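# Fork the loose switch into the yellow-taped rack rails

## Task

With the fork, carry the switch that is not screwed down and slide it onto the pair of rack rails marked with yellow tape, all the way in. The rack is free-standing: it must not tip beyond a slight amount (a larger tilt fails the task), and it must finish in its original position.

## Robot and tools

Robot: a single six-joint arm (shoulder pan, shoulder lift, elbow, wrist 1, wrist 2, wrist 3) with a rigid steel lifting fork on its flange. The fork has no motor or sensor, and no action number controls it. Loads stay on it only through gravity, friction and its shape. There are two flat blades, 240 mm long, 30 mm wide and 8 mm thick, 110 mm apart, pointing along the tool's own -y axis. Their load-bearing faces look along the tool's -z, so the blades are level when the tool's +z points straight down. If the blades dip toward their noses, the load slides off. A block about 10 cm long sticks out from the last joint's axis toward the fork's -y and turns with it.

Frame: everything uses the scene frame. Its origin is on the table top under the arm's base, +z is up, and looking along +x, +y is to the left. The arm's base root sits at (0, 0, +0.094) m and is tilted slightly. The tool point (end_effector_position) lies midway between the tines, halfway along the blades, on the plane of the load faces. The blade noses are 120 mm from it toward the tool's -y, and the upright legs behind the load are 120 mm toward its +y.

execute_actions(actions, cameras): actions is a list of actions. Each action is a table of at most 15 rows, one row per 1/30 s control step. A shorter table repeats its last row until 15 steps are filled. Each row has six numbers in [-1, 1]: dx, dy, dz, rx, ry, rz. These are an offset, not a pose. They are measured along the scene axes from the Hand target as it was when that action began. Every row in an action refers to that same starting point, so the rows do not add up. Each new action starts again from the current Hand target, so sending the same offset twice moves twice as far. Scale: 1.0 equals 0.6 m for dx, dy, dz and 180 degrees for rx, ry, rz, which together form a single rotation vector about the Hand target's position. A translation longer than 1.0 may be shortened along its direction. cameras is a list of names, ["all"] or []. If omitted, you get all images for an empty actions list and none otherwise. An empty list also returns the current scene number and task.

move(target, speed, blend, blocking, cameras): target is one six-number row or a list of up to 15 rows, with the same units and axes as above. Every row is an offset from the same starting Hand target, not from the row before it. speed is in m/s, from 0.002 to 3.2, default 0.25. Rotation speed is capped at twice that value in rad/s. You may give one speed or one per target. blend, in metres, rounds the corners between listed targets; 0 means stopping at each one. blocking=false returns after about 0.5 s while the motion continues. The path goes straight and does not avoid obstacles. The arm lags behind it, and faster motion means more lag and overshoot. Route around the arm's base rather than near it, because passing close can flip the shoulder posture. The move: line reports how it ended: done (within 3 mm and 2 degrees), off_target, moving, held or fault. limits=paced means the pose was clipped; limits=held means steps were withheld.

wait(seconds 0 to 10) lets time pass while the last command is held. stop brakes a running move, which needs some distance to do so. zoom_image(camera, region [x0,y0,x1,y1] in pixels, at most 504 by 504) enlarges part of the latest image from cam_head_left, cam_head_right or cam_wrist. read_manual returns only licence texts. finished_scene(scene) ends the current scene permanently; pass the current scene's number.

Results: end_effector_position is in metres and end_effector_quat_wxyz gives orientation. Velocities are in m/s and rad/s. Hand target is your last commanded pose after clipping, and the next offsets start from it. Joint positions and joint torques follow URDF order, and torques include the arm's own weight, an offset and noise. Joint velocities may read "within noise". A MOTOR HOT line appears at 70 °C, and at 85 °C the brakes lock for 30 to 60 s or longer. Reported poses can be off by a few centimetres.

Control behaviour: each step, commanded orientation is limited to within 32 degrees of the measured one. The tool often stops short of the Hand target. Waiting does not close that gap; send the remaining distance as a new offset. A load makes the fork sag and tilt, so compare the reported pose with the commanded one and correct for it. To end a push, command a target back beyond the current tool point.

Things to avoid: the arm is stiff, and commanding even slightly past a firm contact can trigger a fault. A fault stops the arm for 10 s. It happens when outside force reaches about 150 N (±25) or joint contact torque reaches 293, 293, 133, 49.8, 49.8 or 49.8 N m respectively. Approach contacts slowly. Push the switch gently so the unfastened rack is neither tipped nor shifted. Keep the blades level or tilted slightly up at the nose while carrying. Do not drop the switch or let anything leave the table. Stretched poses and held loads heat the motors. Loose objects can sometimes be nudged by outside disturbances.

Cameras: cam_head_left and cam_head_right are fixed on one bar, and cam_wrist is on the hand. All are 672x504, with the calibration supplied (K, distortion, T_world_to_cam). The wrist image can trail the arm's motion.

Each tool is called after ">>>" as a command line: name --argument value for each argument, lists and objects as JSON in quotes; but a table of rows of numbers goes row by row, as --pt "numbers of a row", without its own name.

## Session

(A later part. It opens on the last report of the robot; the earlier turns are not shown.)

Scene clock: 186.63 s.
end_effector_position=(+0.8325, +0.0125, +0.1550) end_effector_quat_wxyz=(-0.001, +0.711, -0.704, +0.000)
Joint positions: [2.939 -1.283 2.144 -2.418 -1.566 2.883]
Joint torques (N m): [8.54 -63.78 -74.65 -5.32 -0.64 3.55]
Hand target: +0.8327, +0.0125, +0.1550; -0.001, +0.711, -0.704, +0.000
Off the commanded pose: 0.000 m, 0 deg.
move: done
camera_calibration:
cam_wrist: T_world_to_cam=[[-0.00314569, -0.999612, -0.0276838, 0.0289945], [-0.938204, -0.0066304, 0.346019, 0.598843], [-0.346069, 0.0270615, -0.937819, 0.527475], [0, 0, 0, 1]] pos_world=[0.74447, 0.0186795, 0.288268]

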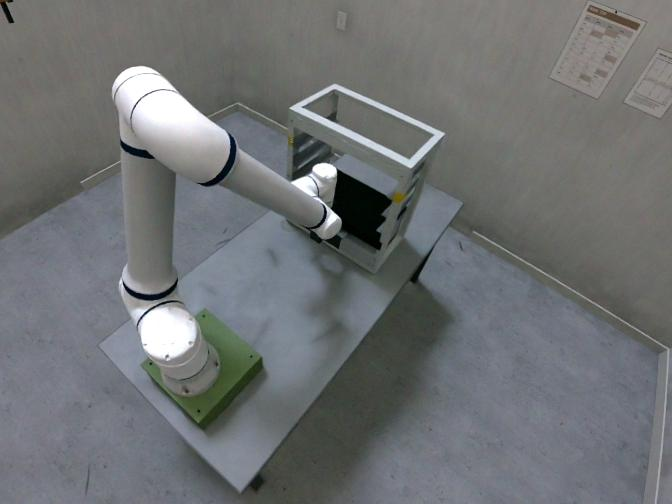

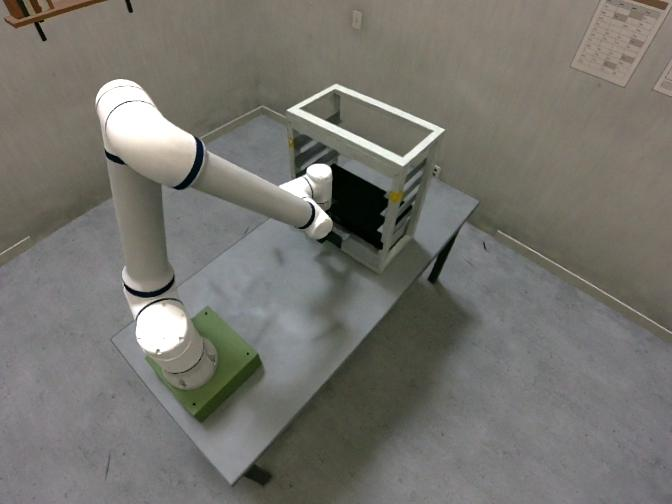

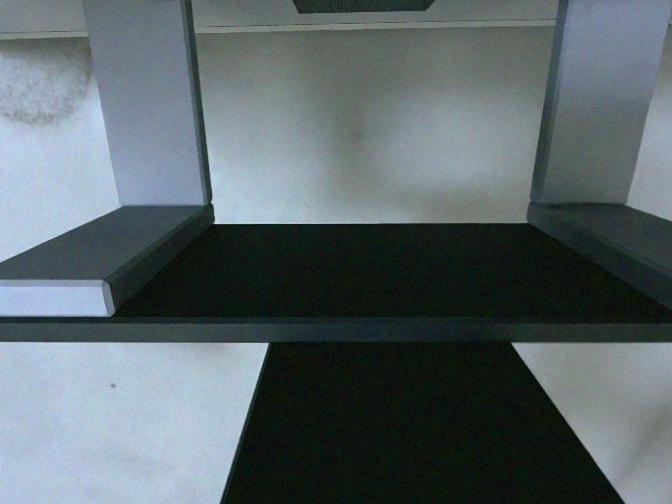

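>>> move --pt "-0.0067 0 0.01 0 0 0" --pt "-0.0067 0 0.0267 0 0 0" --speed 0.03

>>> move --target '[0,0,0.0117,0,0,0]' --speed 0.012

>>> move --target '[0,0,0.005,0,0,0]' --speed 0.012

>>> move --target '[0,0,0.005,0,0,0]' --speed 0.012 --cameras '["all"]'

>>> zoom_image --camera "cam_head_right" --region '[280, 120, 460, 290]'

Scene clock: 195.00 s.
end_effector_position=(+0.8287, +0.0125, +0.1709) end_effector_quat_wxyz=(-0.001, +0.711, -0.704, +0.000)
Joint positions: [2.938 -1.311 2.142 -2.388 -1.566 2.881]
Joint torques (N m): [-23.53 -91.19 -77.14 -5.66 -1.26 -2.21]
Hand target: +0.8287, +0.0125, +0.1710; -0.001, +0.711, -0.704, +0.000
Off the commanded pose: 0.000 m, 0 deg.
move: done

Scene clock: 195.83 s.
end_effector_position=(+0.8287, +0.0125, +0.1777) end_effector_quat_wxyz=(+0.000, +0.711, -0.704, +0.000)
Joint positions: [2.938 -1.32 2.138 -2.374 -1.566 2.881]
Joint torques (N m): [-18.37 -125 -114.48 -19.51 3.92 -1.89]
Hand target: +0.8287, +0.0125, +0.1780; -0.001, +0.711, -0.704, +0.000
Off the commanded pose: 0.000 m, 0 deg.
move: done

Scene clock: 196.53 s.
end_effector_position=(+0.8287, +0.0125, +0.1809) end_effector_quat_wxyz=(-0.001, +0.711, -0.704, +0.000)
Joint positions: [2.938 -1.325 2.136 -2.368 -1.566 2.881]
Joint torques (N m): [-17.85 -125.18 -114.89 -19.27 3.77 -2.02]
Hand target: +0.8287, +0.0125, +0.1810; -0.001, +0.711, -0.704, +0.000
Off the commanded pose: 0.000 m, 0 deg.
move: done

Scene clock: 197.23 s.
end_effector_position=(+0.8287, +0.0125, +0.1839) end_effector_quat_wxyz=(-0.001, +0.711, -0.704, +0.000)
Joint positions: [2.938 -1.329 2.134 -2.362 -1.566 2.881]
Joint torques (N m): [-20.06 -125.39 -115.47 -19.24 3.6 -2.21]
Hand target: +0.8287, +0.0125, +0.1840; -0.001, +0.711, -0.704, +0.000
Off the commanded pose: 0.000 m, 0 deg.
move: done
camera_calibration:
cam_wrist: T_world_to_cam=[[-0.00314569, -0.999612, -0.0276838, 0.0297826], [-0.938204, -0.0066304, 0.346019, 0.585277], [-0.346069, 0.0270615, -0.937819, 0.553263], [0, 0, 0, 1]] pos_world=[0.74067, 0.0186795, 0.317168]

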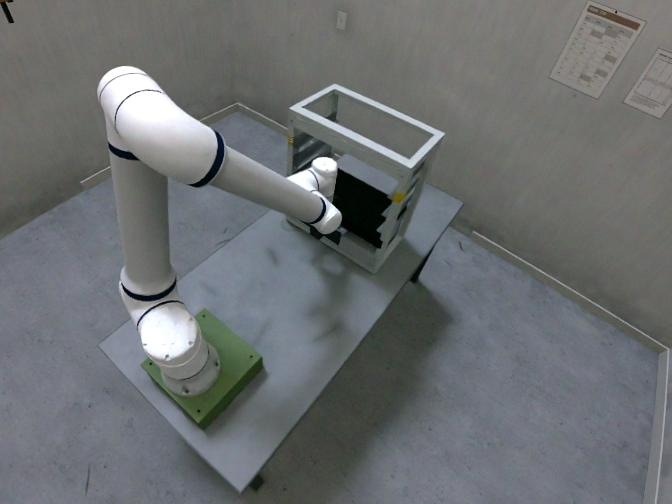

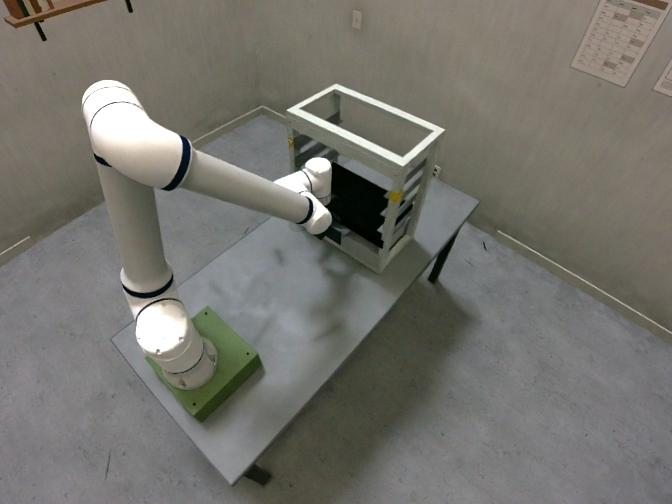

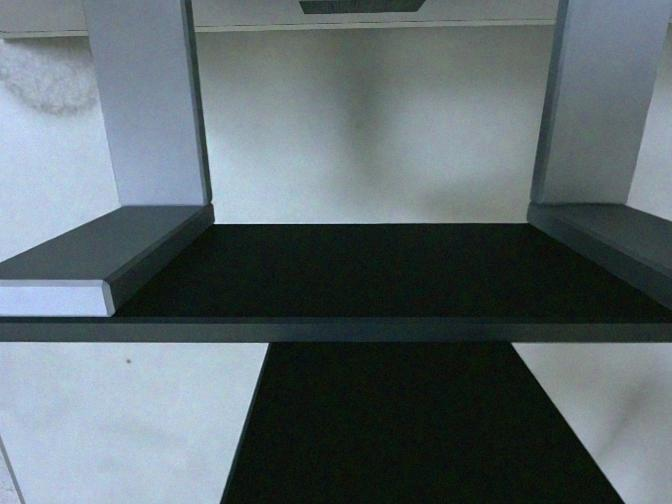

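Scaled by 2.800.

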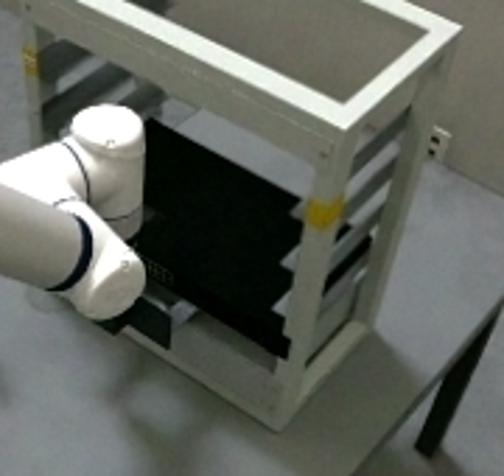

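>>> move --target '[-0.45,-0.0047,0,0,0,0]' --speed 0.07 --cameras '["all"]'

>>> zoom_image --camera "cam_head_right" --region '[240, 80, 460, 300]'

>>> zoom_image --camera "cam_head_left" --region '[240, 80, 460, 300]'

Scene clock: 207.57 s.
end_effector_position=(+0.5589, +0.0097, +0.1840) end_effector_quat_wxyz=(-0.001, +0.711, -0.704, +0.000)
Joint positions: [2.759 -1.802 2.602 -2.356 -1.569 2.702]
Joint torques (N m): [-22.63 -60.82 -90.37 -18.88 4.13 -2.33]
Hand target: +0.5587, +0.0097, +0.1840; -0.001, +0.711, -0.704, +0.000
Off the commanded pose: 0.000 m, 0 deg.
move: done
camera_calibration:
cam_wrist: T_world_to_cam=[[-0.00311211, -0.999614, -0.0275896, 0.0259951], [-0.938204, -0.00662933, 0.34602, 0.332061], [-0.34607, 0.0269616, -0.937821, 0.460163], [0, 0, 0, 1]] pos_world=[0.47087, 0.0157797, 0.317368]

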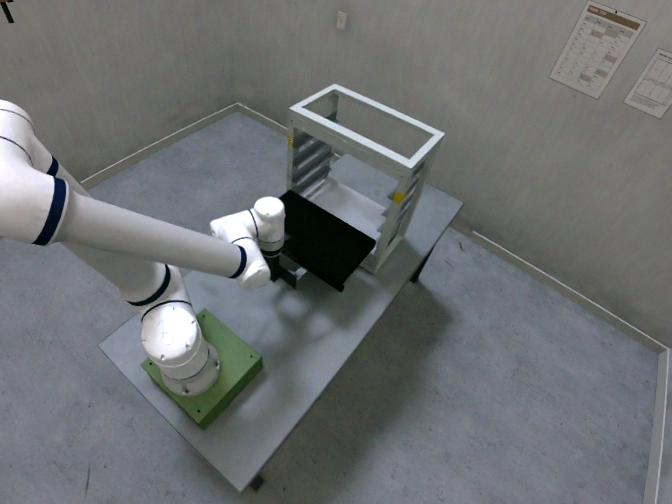

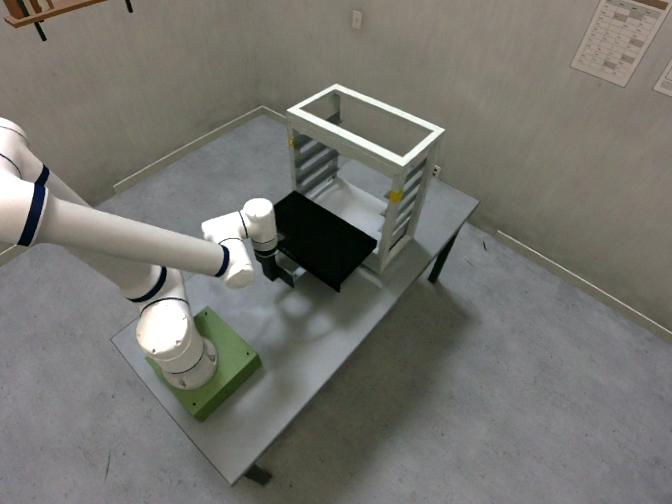

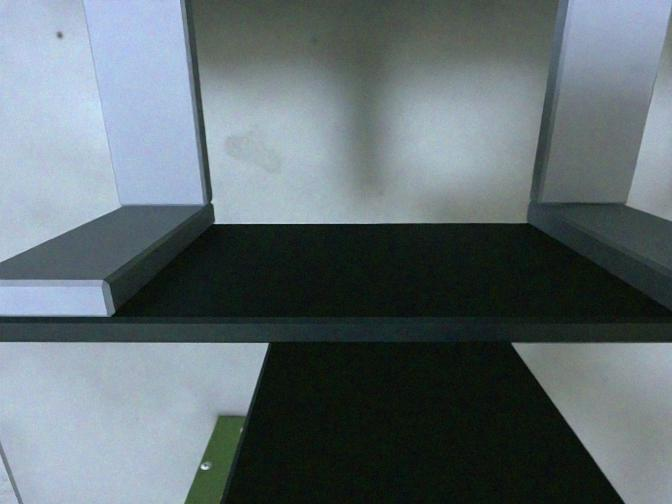

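Scaled by 2.291.

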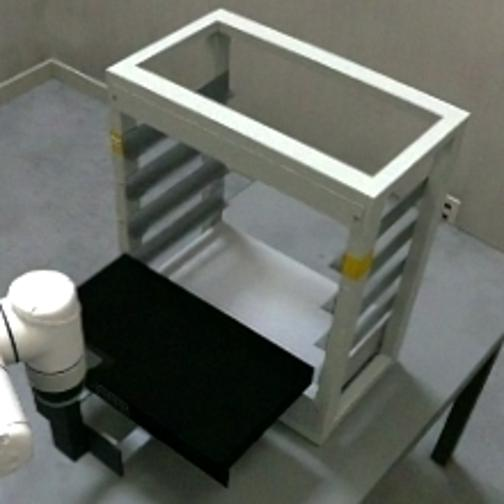

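Scaled by 2.291.

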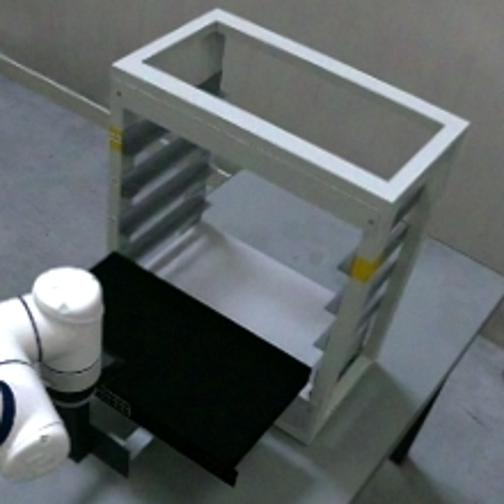

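>>> move --pt "-0.025 -0.0003 0.02 0 0 0" --pt "-0.025 -0.0003 0.447 0 0 0" --pt "0.0667 0.0007 0.447 0 0 0" --speed '[0.05,0.1,0.05]' --blend '[0.01,0.01,0]' --cameras '["all"]'

>>> zoom_image --camera "cam_head_right" --region '[260, 80, 460, 280]'

>>> zoom_image --camera "cam_head_left" --region '[260, 80, 460, 280]'

Scene clock: 219.20 s.
end_effector_position=(+0.5986, +0.0101, +0.4523) end_effector_quat_wxyz=(-0.001, +0.711, -0.704, +0.000)
Joint positions: [2.798 -2.003 2.182 -1.735 -1.568 2.742]
Joint torques (N m): [7.38 -30.15 -145.58 -23.56 2.99 3.43]
Hand target: +0.5987, +0.0101, +0.4522; -0.001, +0.711, -0.704, +0.000
Off the commanded pose: 0.000 m, 0 deg.
move: done; blend cut to 0.0096 m at target 1
camera_calibration:
cam_wrist: T_world_to_cam=[[-0.00305153, -0.999611, -0.0277174, 0.0340617], [-0.938204, -0.00673037, 0.346018, 0.276512], [-0.34607, 0.0270604, -0.937818, 0.725409], [0, 0, 0, 1]] pos_world=[0.510571, 0.0162796, 0.585568]

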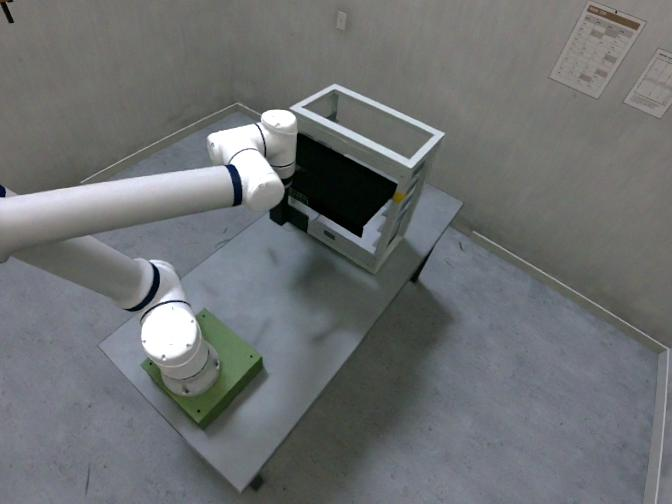

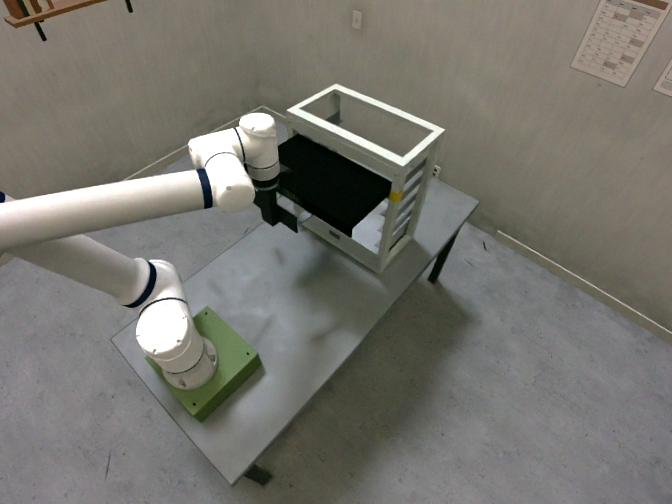

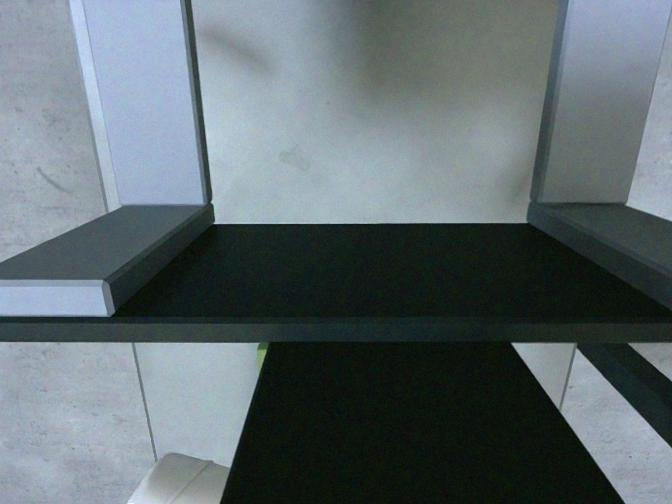

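Scaled by 2.520.

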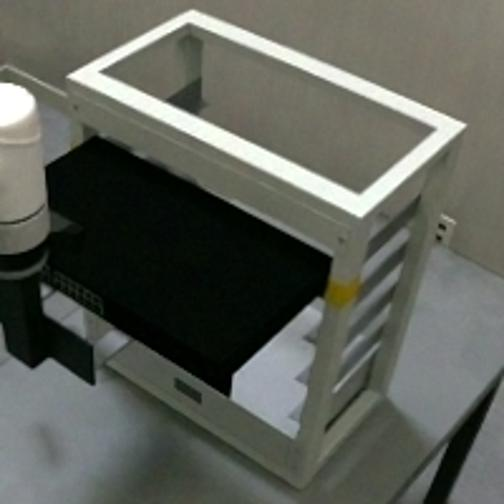

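Scaled by 2.520.

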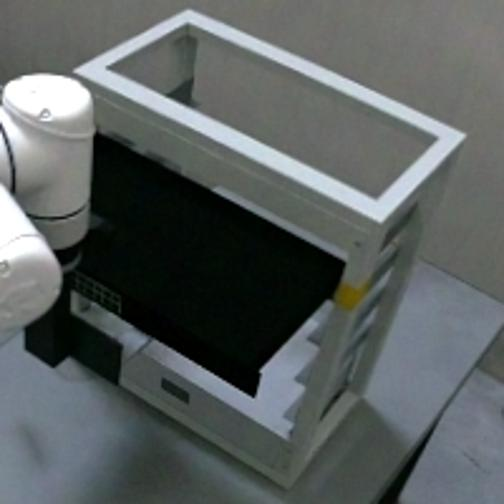

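>>> move --target '[0.0833,0.0009,0,0,0,0]' --speed 0.04 --cameras '["cam_head_left","cam_head_right"]'

>>> zoom_image --camera "cam_head_right" --region '[300, 100, 440, 240]'

>>> zoom_image --camera "cam_head_left" --region '[300, 100, 440, 240]'

Scene clock: 224.80 s.
end_effector_position=(+0.6485, +0.0107, +0.4523) end_effector_quat_wxyz=(-0.001, +0.711, -0.704, +0.000)
Joint positions: [2.84 -1.901 2.123 -1.778 -1.568 2.783]
Joint torques (N m): [7.73 -42.17 -145.23 -23.72 3.74 3.49]
Hand target: +0.6487, +0.0107, +0.4522; -0.001, +0.711, -0.704, +0.000
Off the commanded pose: 0.000 m, 0 deg.
move: done
Images, in order (width x height): cam_head_left 672x504, cam_head_right 672x504.

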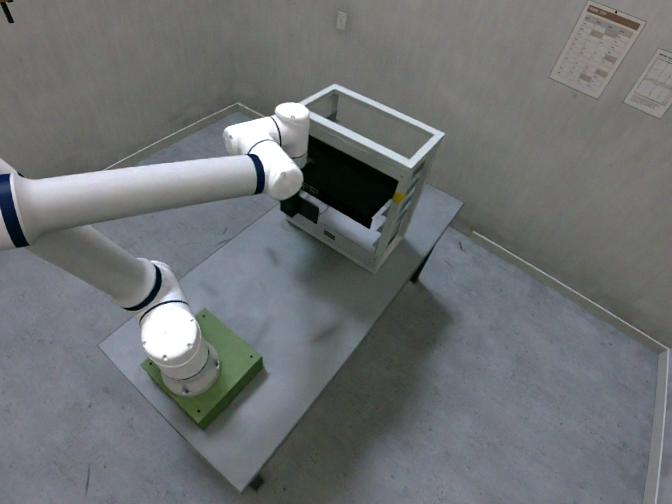

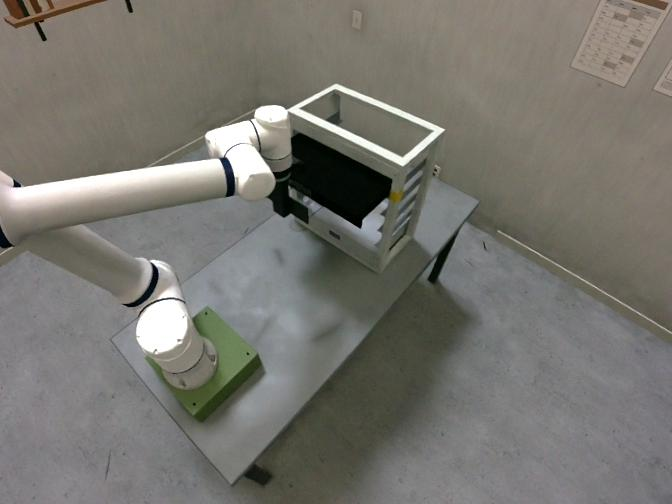

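Scaled by 3.600.

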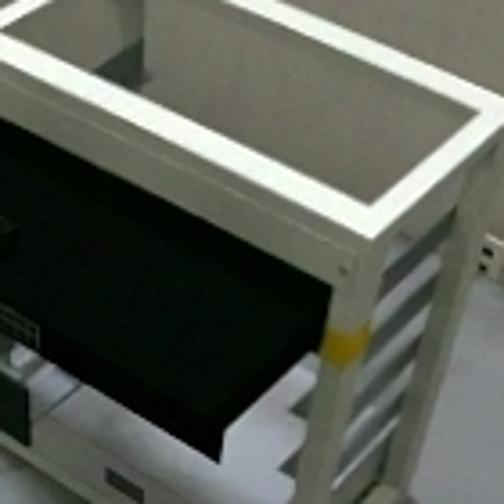

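Scaled by 3.600.

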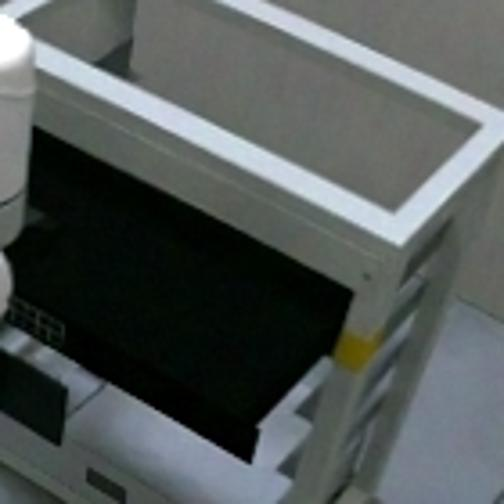

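>>> move --target '[0.29,0.003,0,0,0,0]' --speed 0.045 --cameras '["all"]'

>>> zoom_image --camera "cam_head_right" --region '[270, 80, 450, 260]'

>>> zoom_image --camera "cam_head_left" --region '[270, 80, 450, 260]'

Scene clock: 232.20 s.
end_effector_position=(+0.8225, +0.0125, +0.4523) end_effector_quat_wxyz=(-0.001, +0.711, -0.704, +0.000)
Joint positions: [2.934 -1.583 1.869 -1.843 -1.566 2.877]
Joint torques (N m): [7.65 -84.18 -143.75 -23.91 2.83 3.62]
Hand target: +0.8227, +0.0125, +0.4522; -0.001, +0.711, -0.704, +0.000
Off the commanded pose: 0.000 m, 0 deg.
move: done
camera_calibration:
cam_wrist: T_world_to_cam=[[-0.00314569, -0.999612, -0.0276838, 0.0370935], [-0.938204, -0.0066304, 0.346019, 0.486588], [-0.346069, 0.0270615, -0.937819, 0.802831], [0, 0, 0, 1]] pos_world=[0.73447, 0.0185795, 0.585568]

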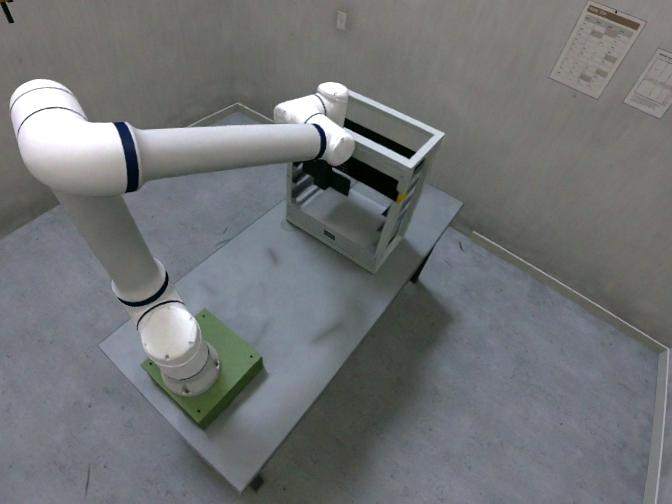

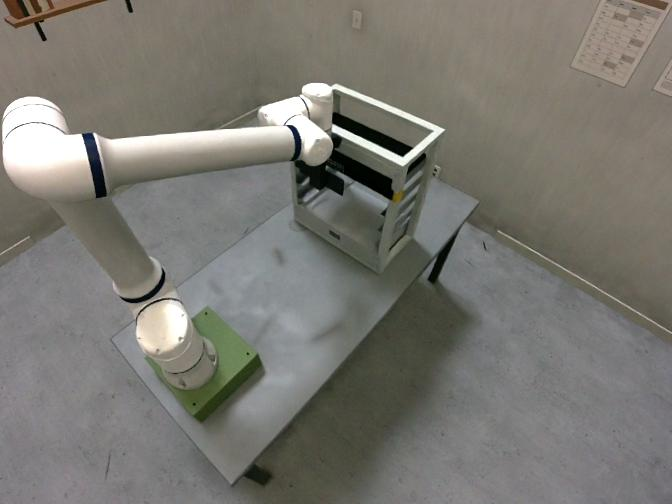

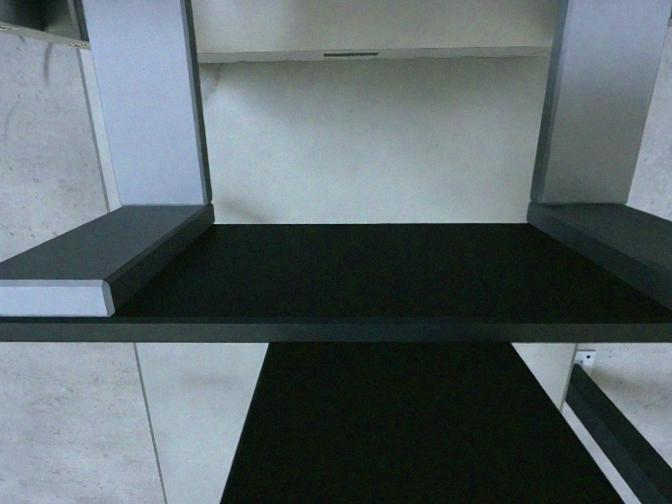

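Scaled by 2.800.

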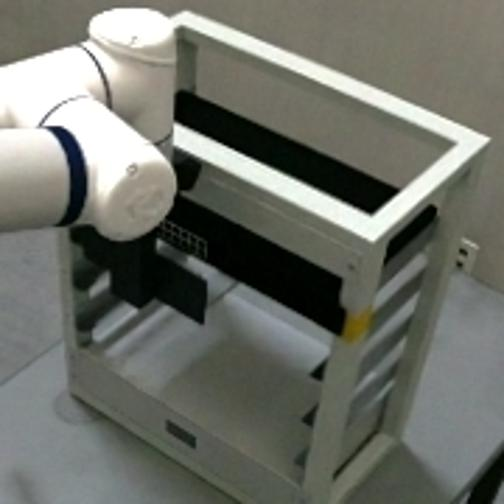

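Scaled by 2.800.

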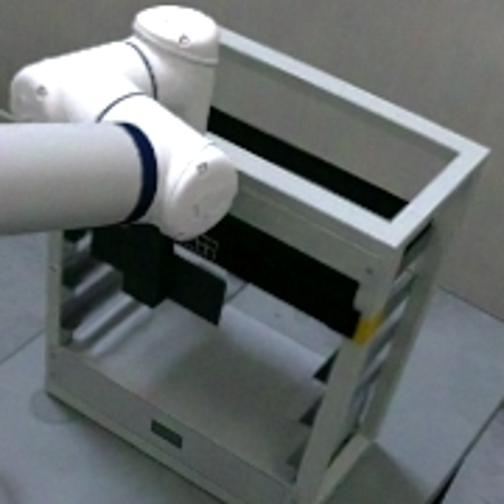

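>>> move --pt "0 0 -0.0292 0 0 0" --pt "-0.3167 -0.0033 -0.0292 0 0 0" --pt "-0.3167 -0.0033 0.018 0 0 0" --speed '[0.012,0.12,0.1]' --cameras '["all"]'

>>> zoom_image --camera "cam_head_right" --region '[270, 80, 450, 260]'

>>> zoom_image --camera "cam_head_left" --region '[270, 80, 450, 260]'

Scene clock: 240.33 s.
end_effector_position=(+0.6327, +0.0105, +0.4629) end_effector_quat_wxyz=(-0.001, +0.711, -0.704, +0.000)
Joint positions: [2.828 -1.936 2.125 -1.746 -1.568 2.771]
Joint torques (N m): [-20.52 -40.24 -100.72 -4.94 1.53 -2.16]
Hand target: +0.6327, +0.0105, +0.4630; -0.001, +0.711, -0.704, +0.000
Off the commanded pose: 0.000 m, 0 deg.
move: done
camera_calibration:
cam_wrist: T_world_to_cam=[[-0.00314569, -0.999612, -0.0276838, 0.0347906], [-0.938204, -0.0066304, 0.346019, 0.304836], [-0.346069, 0.0270615, -0.937819, 0.747142], [0, 0, 0, 1]] pos_world=[0.54467, 0.0165795, 0.596168]

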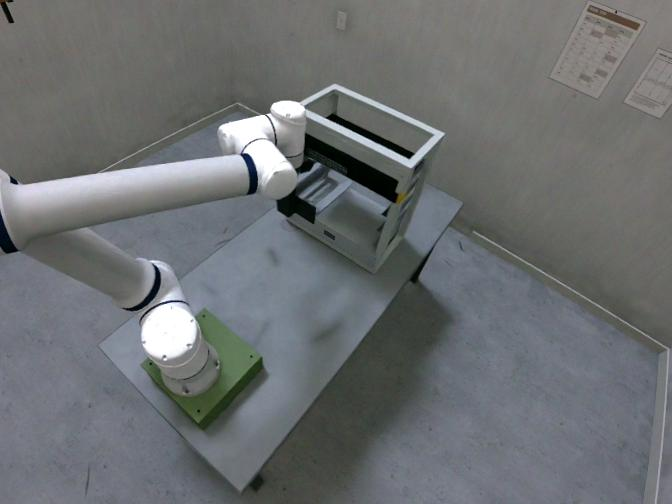

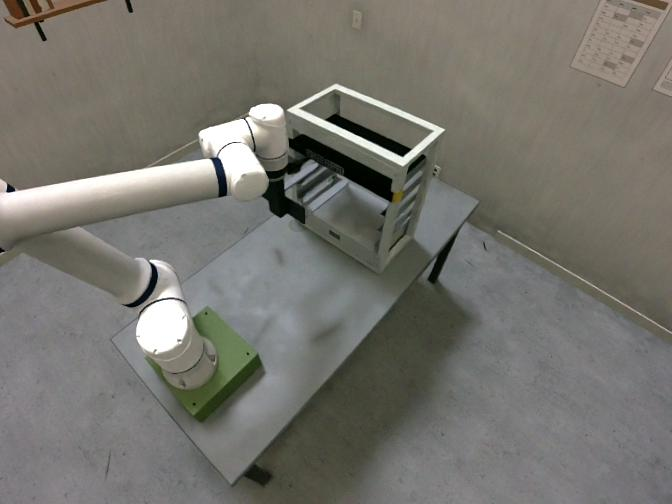

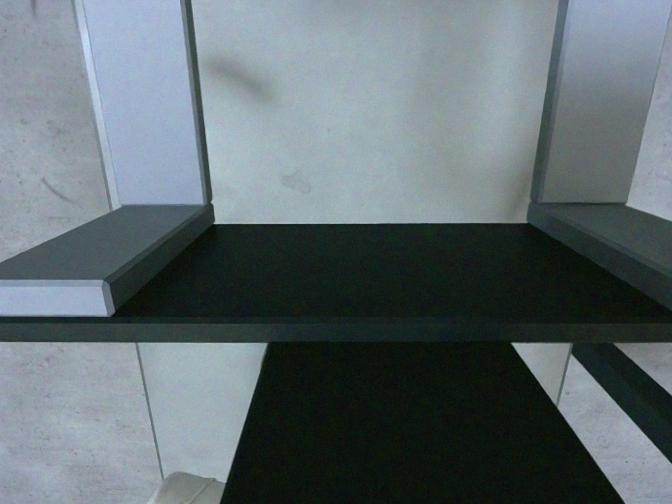

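Scaled by 2.800.

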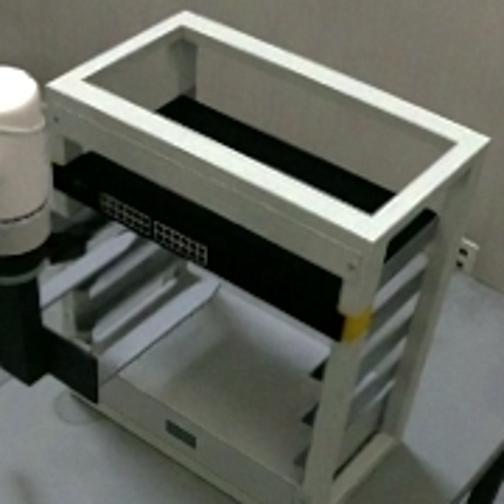

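Scaled by 2.800.

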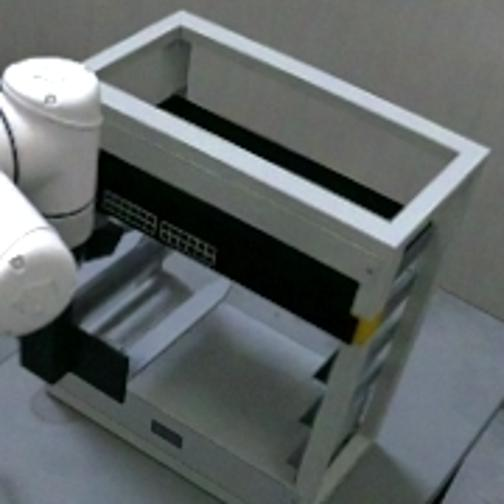

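>>> move --pt "0.0333 0.0003 0 0 0 0" --pt "0.0483 0.0005 0 0 0 0" --speed '[0.05,0.015]'

>>> move --target '[0.0042,0,0,0,0,0]' --speed 0.01

>>> move --target '[0.0033,0,0,0,0,0]' --speed 0.01

>>> move --target '[0.0033,0,0,0,0,0]' --speed 0.01 --cameras '["all"]'

>>> zoom_image --camera "cam_head_right" --region '[300, 120, 440, 260]'

>>> zoom_image --camera "cam_head_left" --region '[300, 120, 440, 260]'

Scene clock: 246.43 s.
end_effector_position=(+0.6615, +0.0108, +0.4630) end_effector_quat_wxyz=(-0.001, +0.711, -0.704, +0.000)
Joint positions: [2.849 -1.879 2.089 -1.767 -1.568 2.793]
Joint torques (N m): [3.28 -18.08 -112.41 -16.62 2.39 6.18]
Hand target: +0.6617, +0.0108, +0.4630; -0.001, +0.711, -0.704, +0.000
Off the commanded pose: 0.000 m, 0 deg.
move: done

Scene clock: 247.13 s.
end_effector_position=(+0.6641, +0.0108, +0.4631) end_effector_quat_wxyz=(-0.001, +0.711, -0.704, +0.000)
Joint positions: [2.851 -1.874 2.086 -1.768 -1.568 2.794]
Joint torques (N m): [8.16 -1.97 -112.07 -20.16 3.01 6.36]
Hand target: +0.6642, +0.0108, +0.4630; -0.001, +0.711, -0.704, +0.000
Off the commanded pose: 0.000 m, 0 deg.
move: done

Scene clock: 247.83 s.
end_effector_position=(+0.6660, +0.0108, +0.4630) end_effector_quat_wxyz=(+0.000, +0.711, -0.704, +0.000)
Joint positions: [2.852 -1.87 2.084 -1.77 -1.568 2.796]
Joint torques (N m): [5.7 12.69 -124.13 -28.62 5.64 9.48]
Hand target: +0.6662, +0.0108, +0.4630; -0.001, +0.711, -0.704, +0.000
Off the commanded pose: 0.000 m, 0 deg.
move: done

Scene clock: 248.53 s.
end_effector_position=(+0.6681, +0.0108, +0.4630) end_effector_quat_wxyz=(-0.001, +0.711, -0.704, +0.000) end_effector_velocity=(+0.001, +0.000, -0.003) end_effector_angular_velocity=(+0.001, +0.004, +0.000)
Joint positions: [2.853 -1.866 2.081 -1.771 -1.567 2.797]
Joint velocities: [0.001 0.005 0 -0.001 0 0]
Joint torques (N m): [1.78 12.18 -120.15 -31.2 7.26 11.22]
Hand target: +0.6682, +0.0108, +0.4630; -0.001, +0.711, -0.704, +0.000
Off the commanded pose: 0.000 m, 0 deg.
move: done
camera_calibration:
cam_wrist: T_world_to_cam=[[-0.00314569, -0.999612, -0.0276838, 0.0352074], [-0.938204, -0.0066304, 0.346019, 0.337981], [-0.346069, 0.0270615, -0.937819, 0.759572], [0, 0, 0, 1]] pos_world=[0.58007, 0.0168795, 0.596368]

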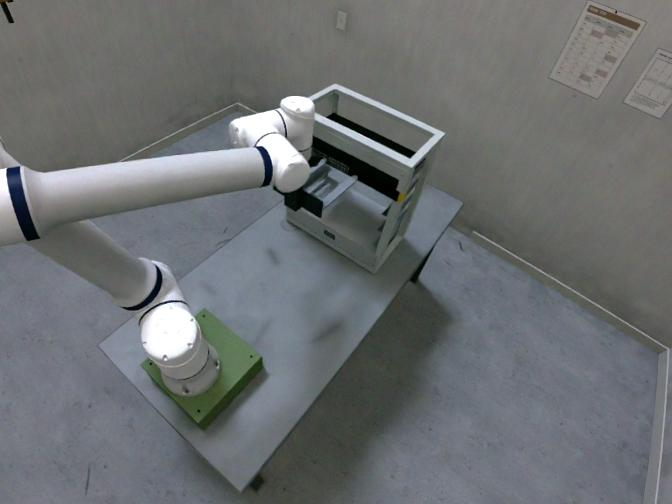

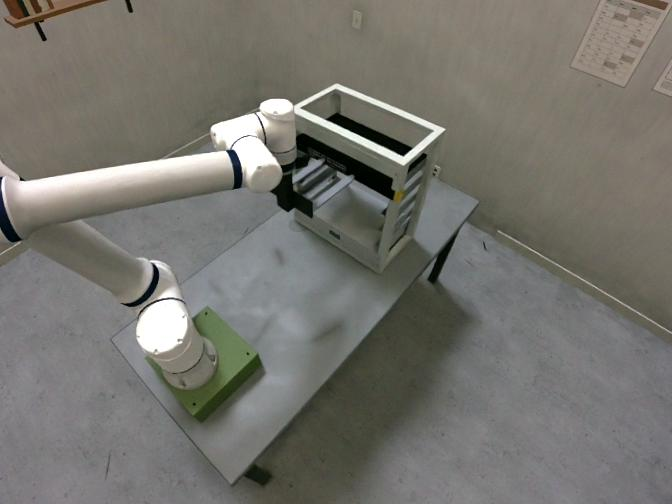

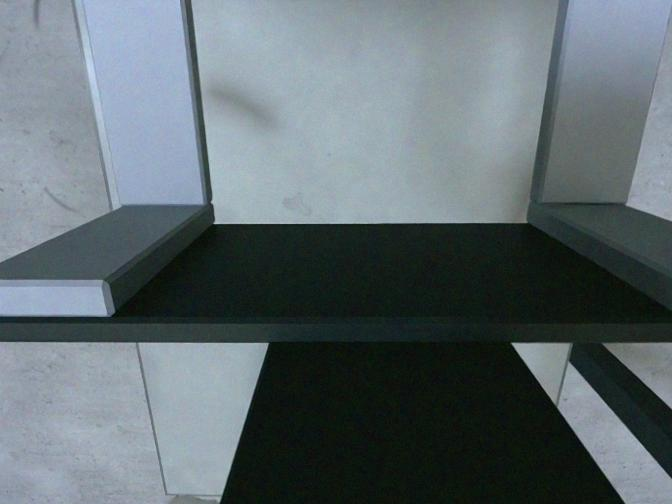

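Scaled by 3.600.

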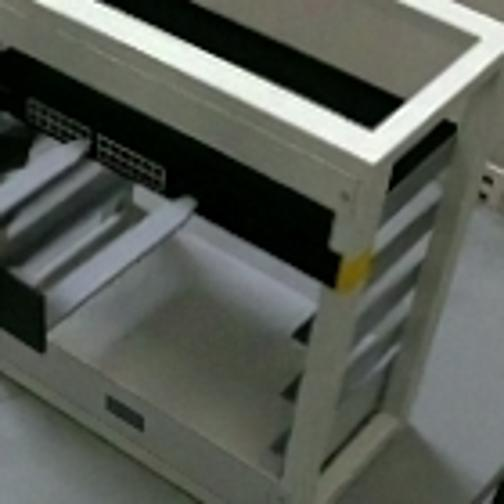

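Scaled by 3.600.

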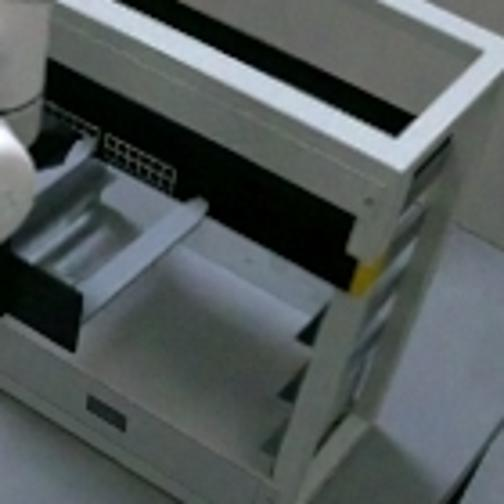

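>>> move --pt "-0.03 -0.0003 0 0 0 0" --pt "-0.15 -0.0015 0.03 0 0 0" --speed '[0.03,0.15]' --blend 0.005 --cameras '["all"]'

>>> zoom_image --camera "cam_head_right" --region '[270, 80, 450, 290]'

>>> zoom_image --camera "cam_head_left" --region '[270, 80, 450, 290]'

Scene clock: 253.90 s.
end_effector_position=(+0.5783, +0.0099, +0.4810) end_effector_quat_wxyz=(-0.001, +0.711, -0.704, +0.000)
Joint positions: [2.779 -2.054 2.157 -1.66 -1.569 2.722]
Joint torques (N m): [-20.63 -29 -76.74 -5.52 2.02 -2.5]
Hand target: +0.5782, +0.0099, +0.4810; -0.001, +0.711, -0.704, +0.000
Off the commanded pose: 0.000 m, 0 deg.
move: done
camera_calibration:
cam_wrist: T_world_to_cam=[[-0.00314569, -0.999612, -0.0276838, 0.0345208], [-0.938204, -0.0066304, 0.346019, 0.247531], [-0.346069, 0.0270615, -0.937819, 0.745307], [0, 0, 0, 1]] pos_world=[0.49027, 0.0159795, 0.614268]

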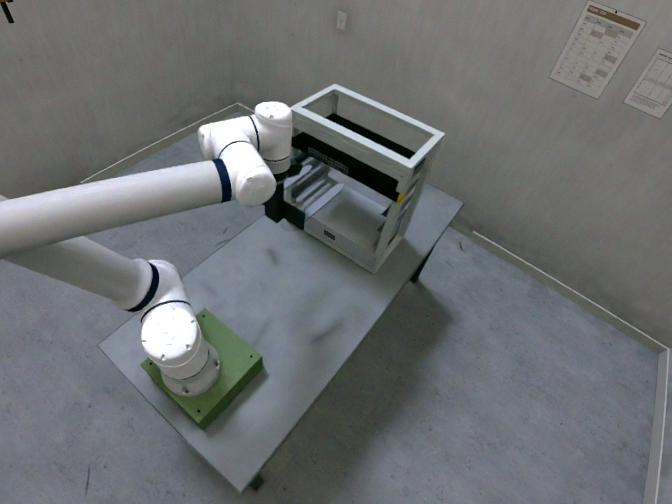

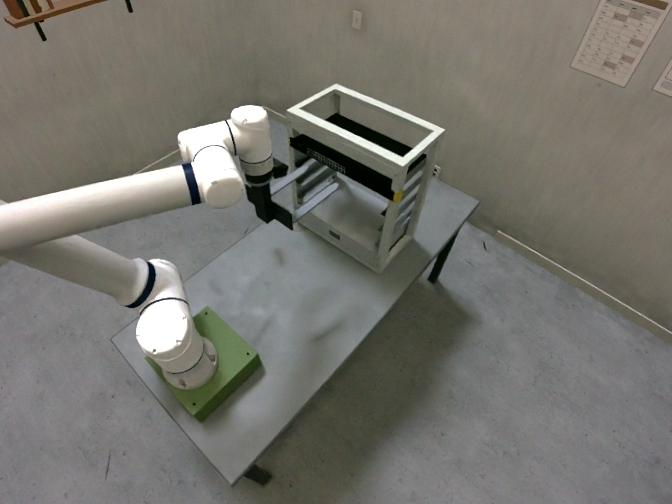

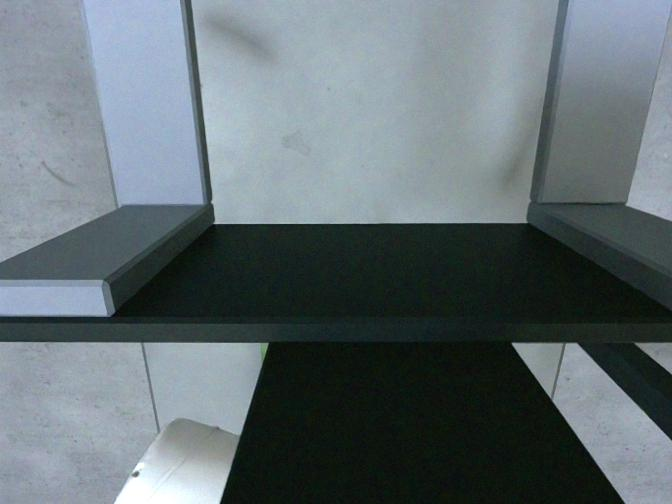

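Scaled by 2.400.

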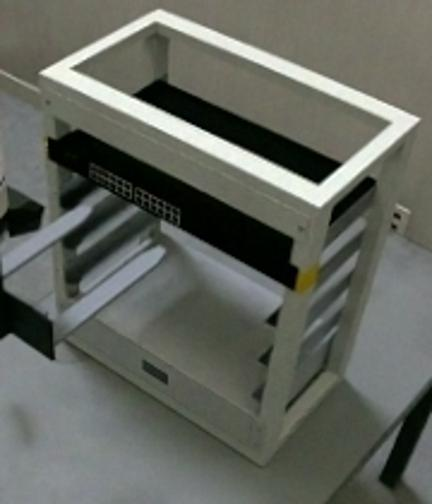

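Scaled by 2.400.

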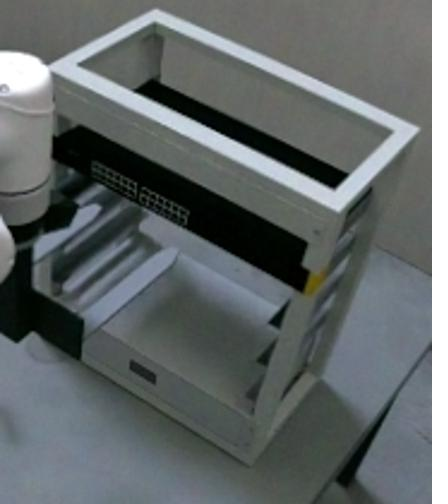

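>>> move --pt "0.0747 -0.3783 0.2317 0.0018 -0.4384 -0.0008" --speed 0.4 --cameras '["cam_wrist"]'

>>> zoom_image --camera "cam_wrist" --region '[290, 60, 410, 220]'

>>> move --target '[-0.04,0.753,0,0,0,0]' --cameras '["cam_wrist"]'

>>> zoom_image --camera "cam_wrist" --region '[290, 60, 410, 220]'

Scene clock: 261.13 s.
end_effector_position=(+0.6229, -0.2171, +0.6201) end_effector_quat_wxyz=(-0.449, +0.548, -0.544, +0.450)
Joint positions: [2.082 -1.599 2.608 -3.71 -0.5 2.752]
Joint torques (N m): [9.8 -17.72 -63.43 -8.06 0.85 3.56]
Hand target: +0.6230, -0.2171, +0.6201; -0.449, +0.548, -0.544, +0.450
Off the commanded pose: 0.000 m, 0 deg.
move: done
camera_calibration:
cam_wrist: T_world_to_cam=[[0.0282278, -0.999506, -0.013829, -0.216502], [-0.520231, -0.00287617, -0.854021, 0.724406], [0.853559, 0.0313014, -0.520055, -0.108037], [0, 0, 0, 1]] pos_world=[0.475186, -0.21093, 0.559478]
Images, in order (width x height): cam_wrist 672x504.

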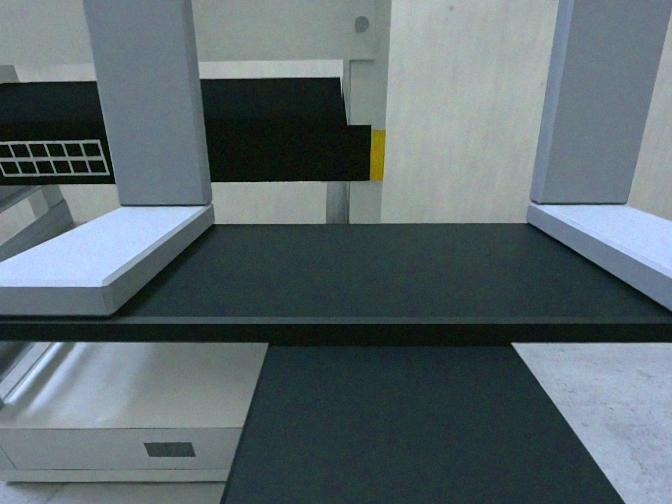

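Scaled by 3.150.

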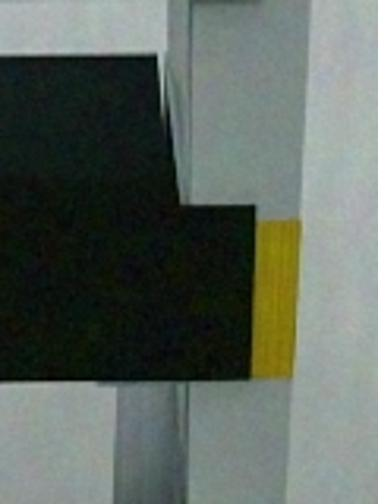

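Scene clock: 263.77 s.
end_effector_position=(+0.5990, +0.2346, +0.6201) end_effector_quat_wxyz=(-0.449, +0.548, -0.544, +0.450)
Joint positions: [3.36 -1.568 2.596 -3.961 -1.734 3.179]
Joint torques (N m): [8.84 -24.1 -65.72 -11.5 -2.59 3.47]
Hand target: +0.5990, +0.2347, +0.6201; -0.449, +0.548, -0.544, +0.450
Off the commanded pose: 0.000 m, 0 deg.
move: done
camera_calibration:
cam_wrist: T_world_to_cam=[[0.0282312, -0.999506, -0.0138228, 0.235746], [-0.520041, -0.00287623, -0.854137, 0.713113], [0.853675, 0.0313017, -0.519865, -0.101904], [0, 0, 0, 1]] pos_world=[0.451185, 0.24087, 0.559378]
Images, in order (width x height): cam_wrist 672x504.

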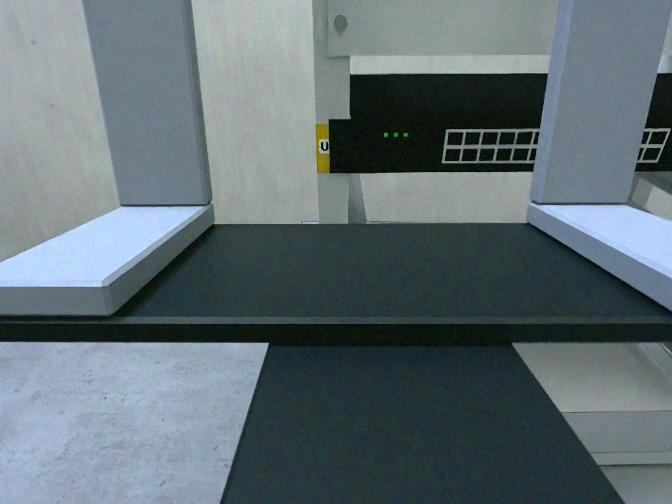

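Scaled by 3.150.

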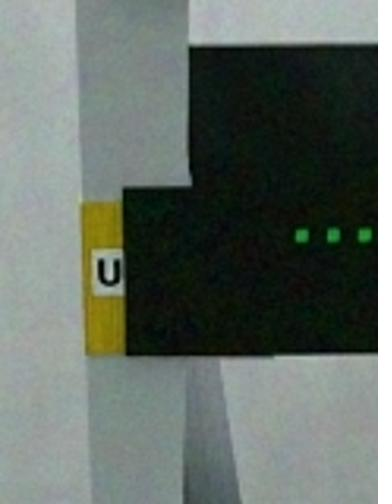

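>>> finished_scene --scene 2

The scene is finished: the task was done.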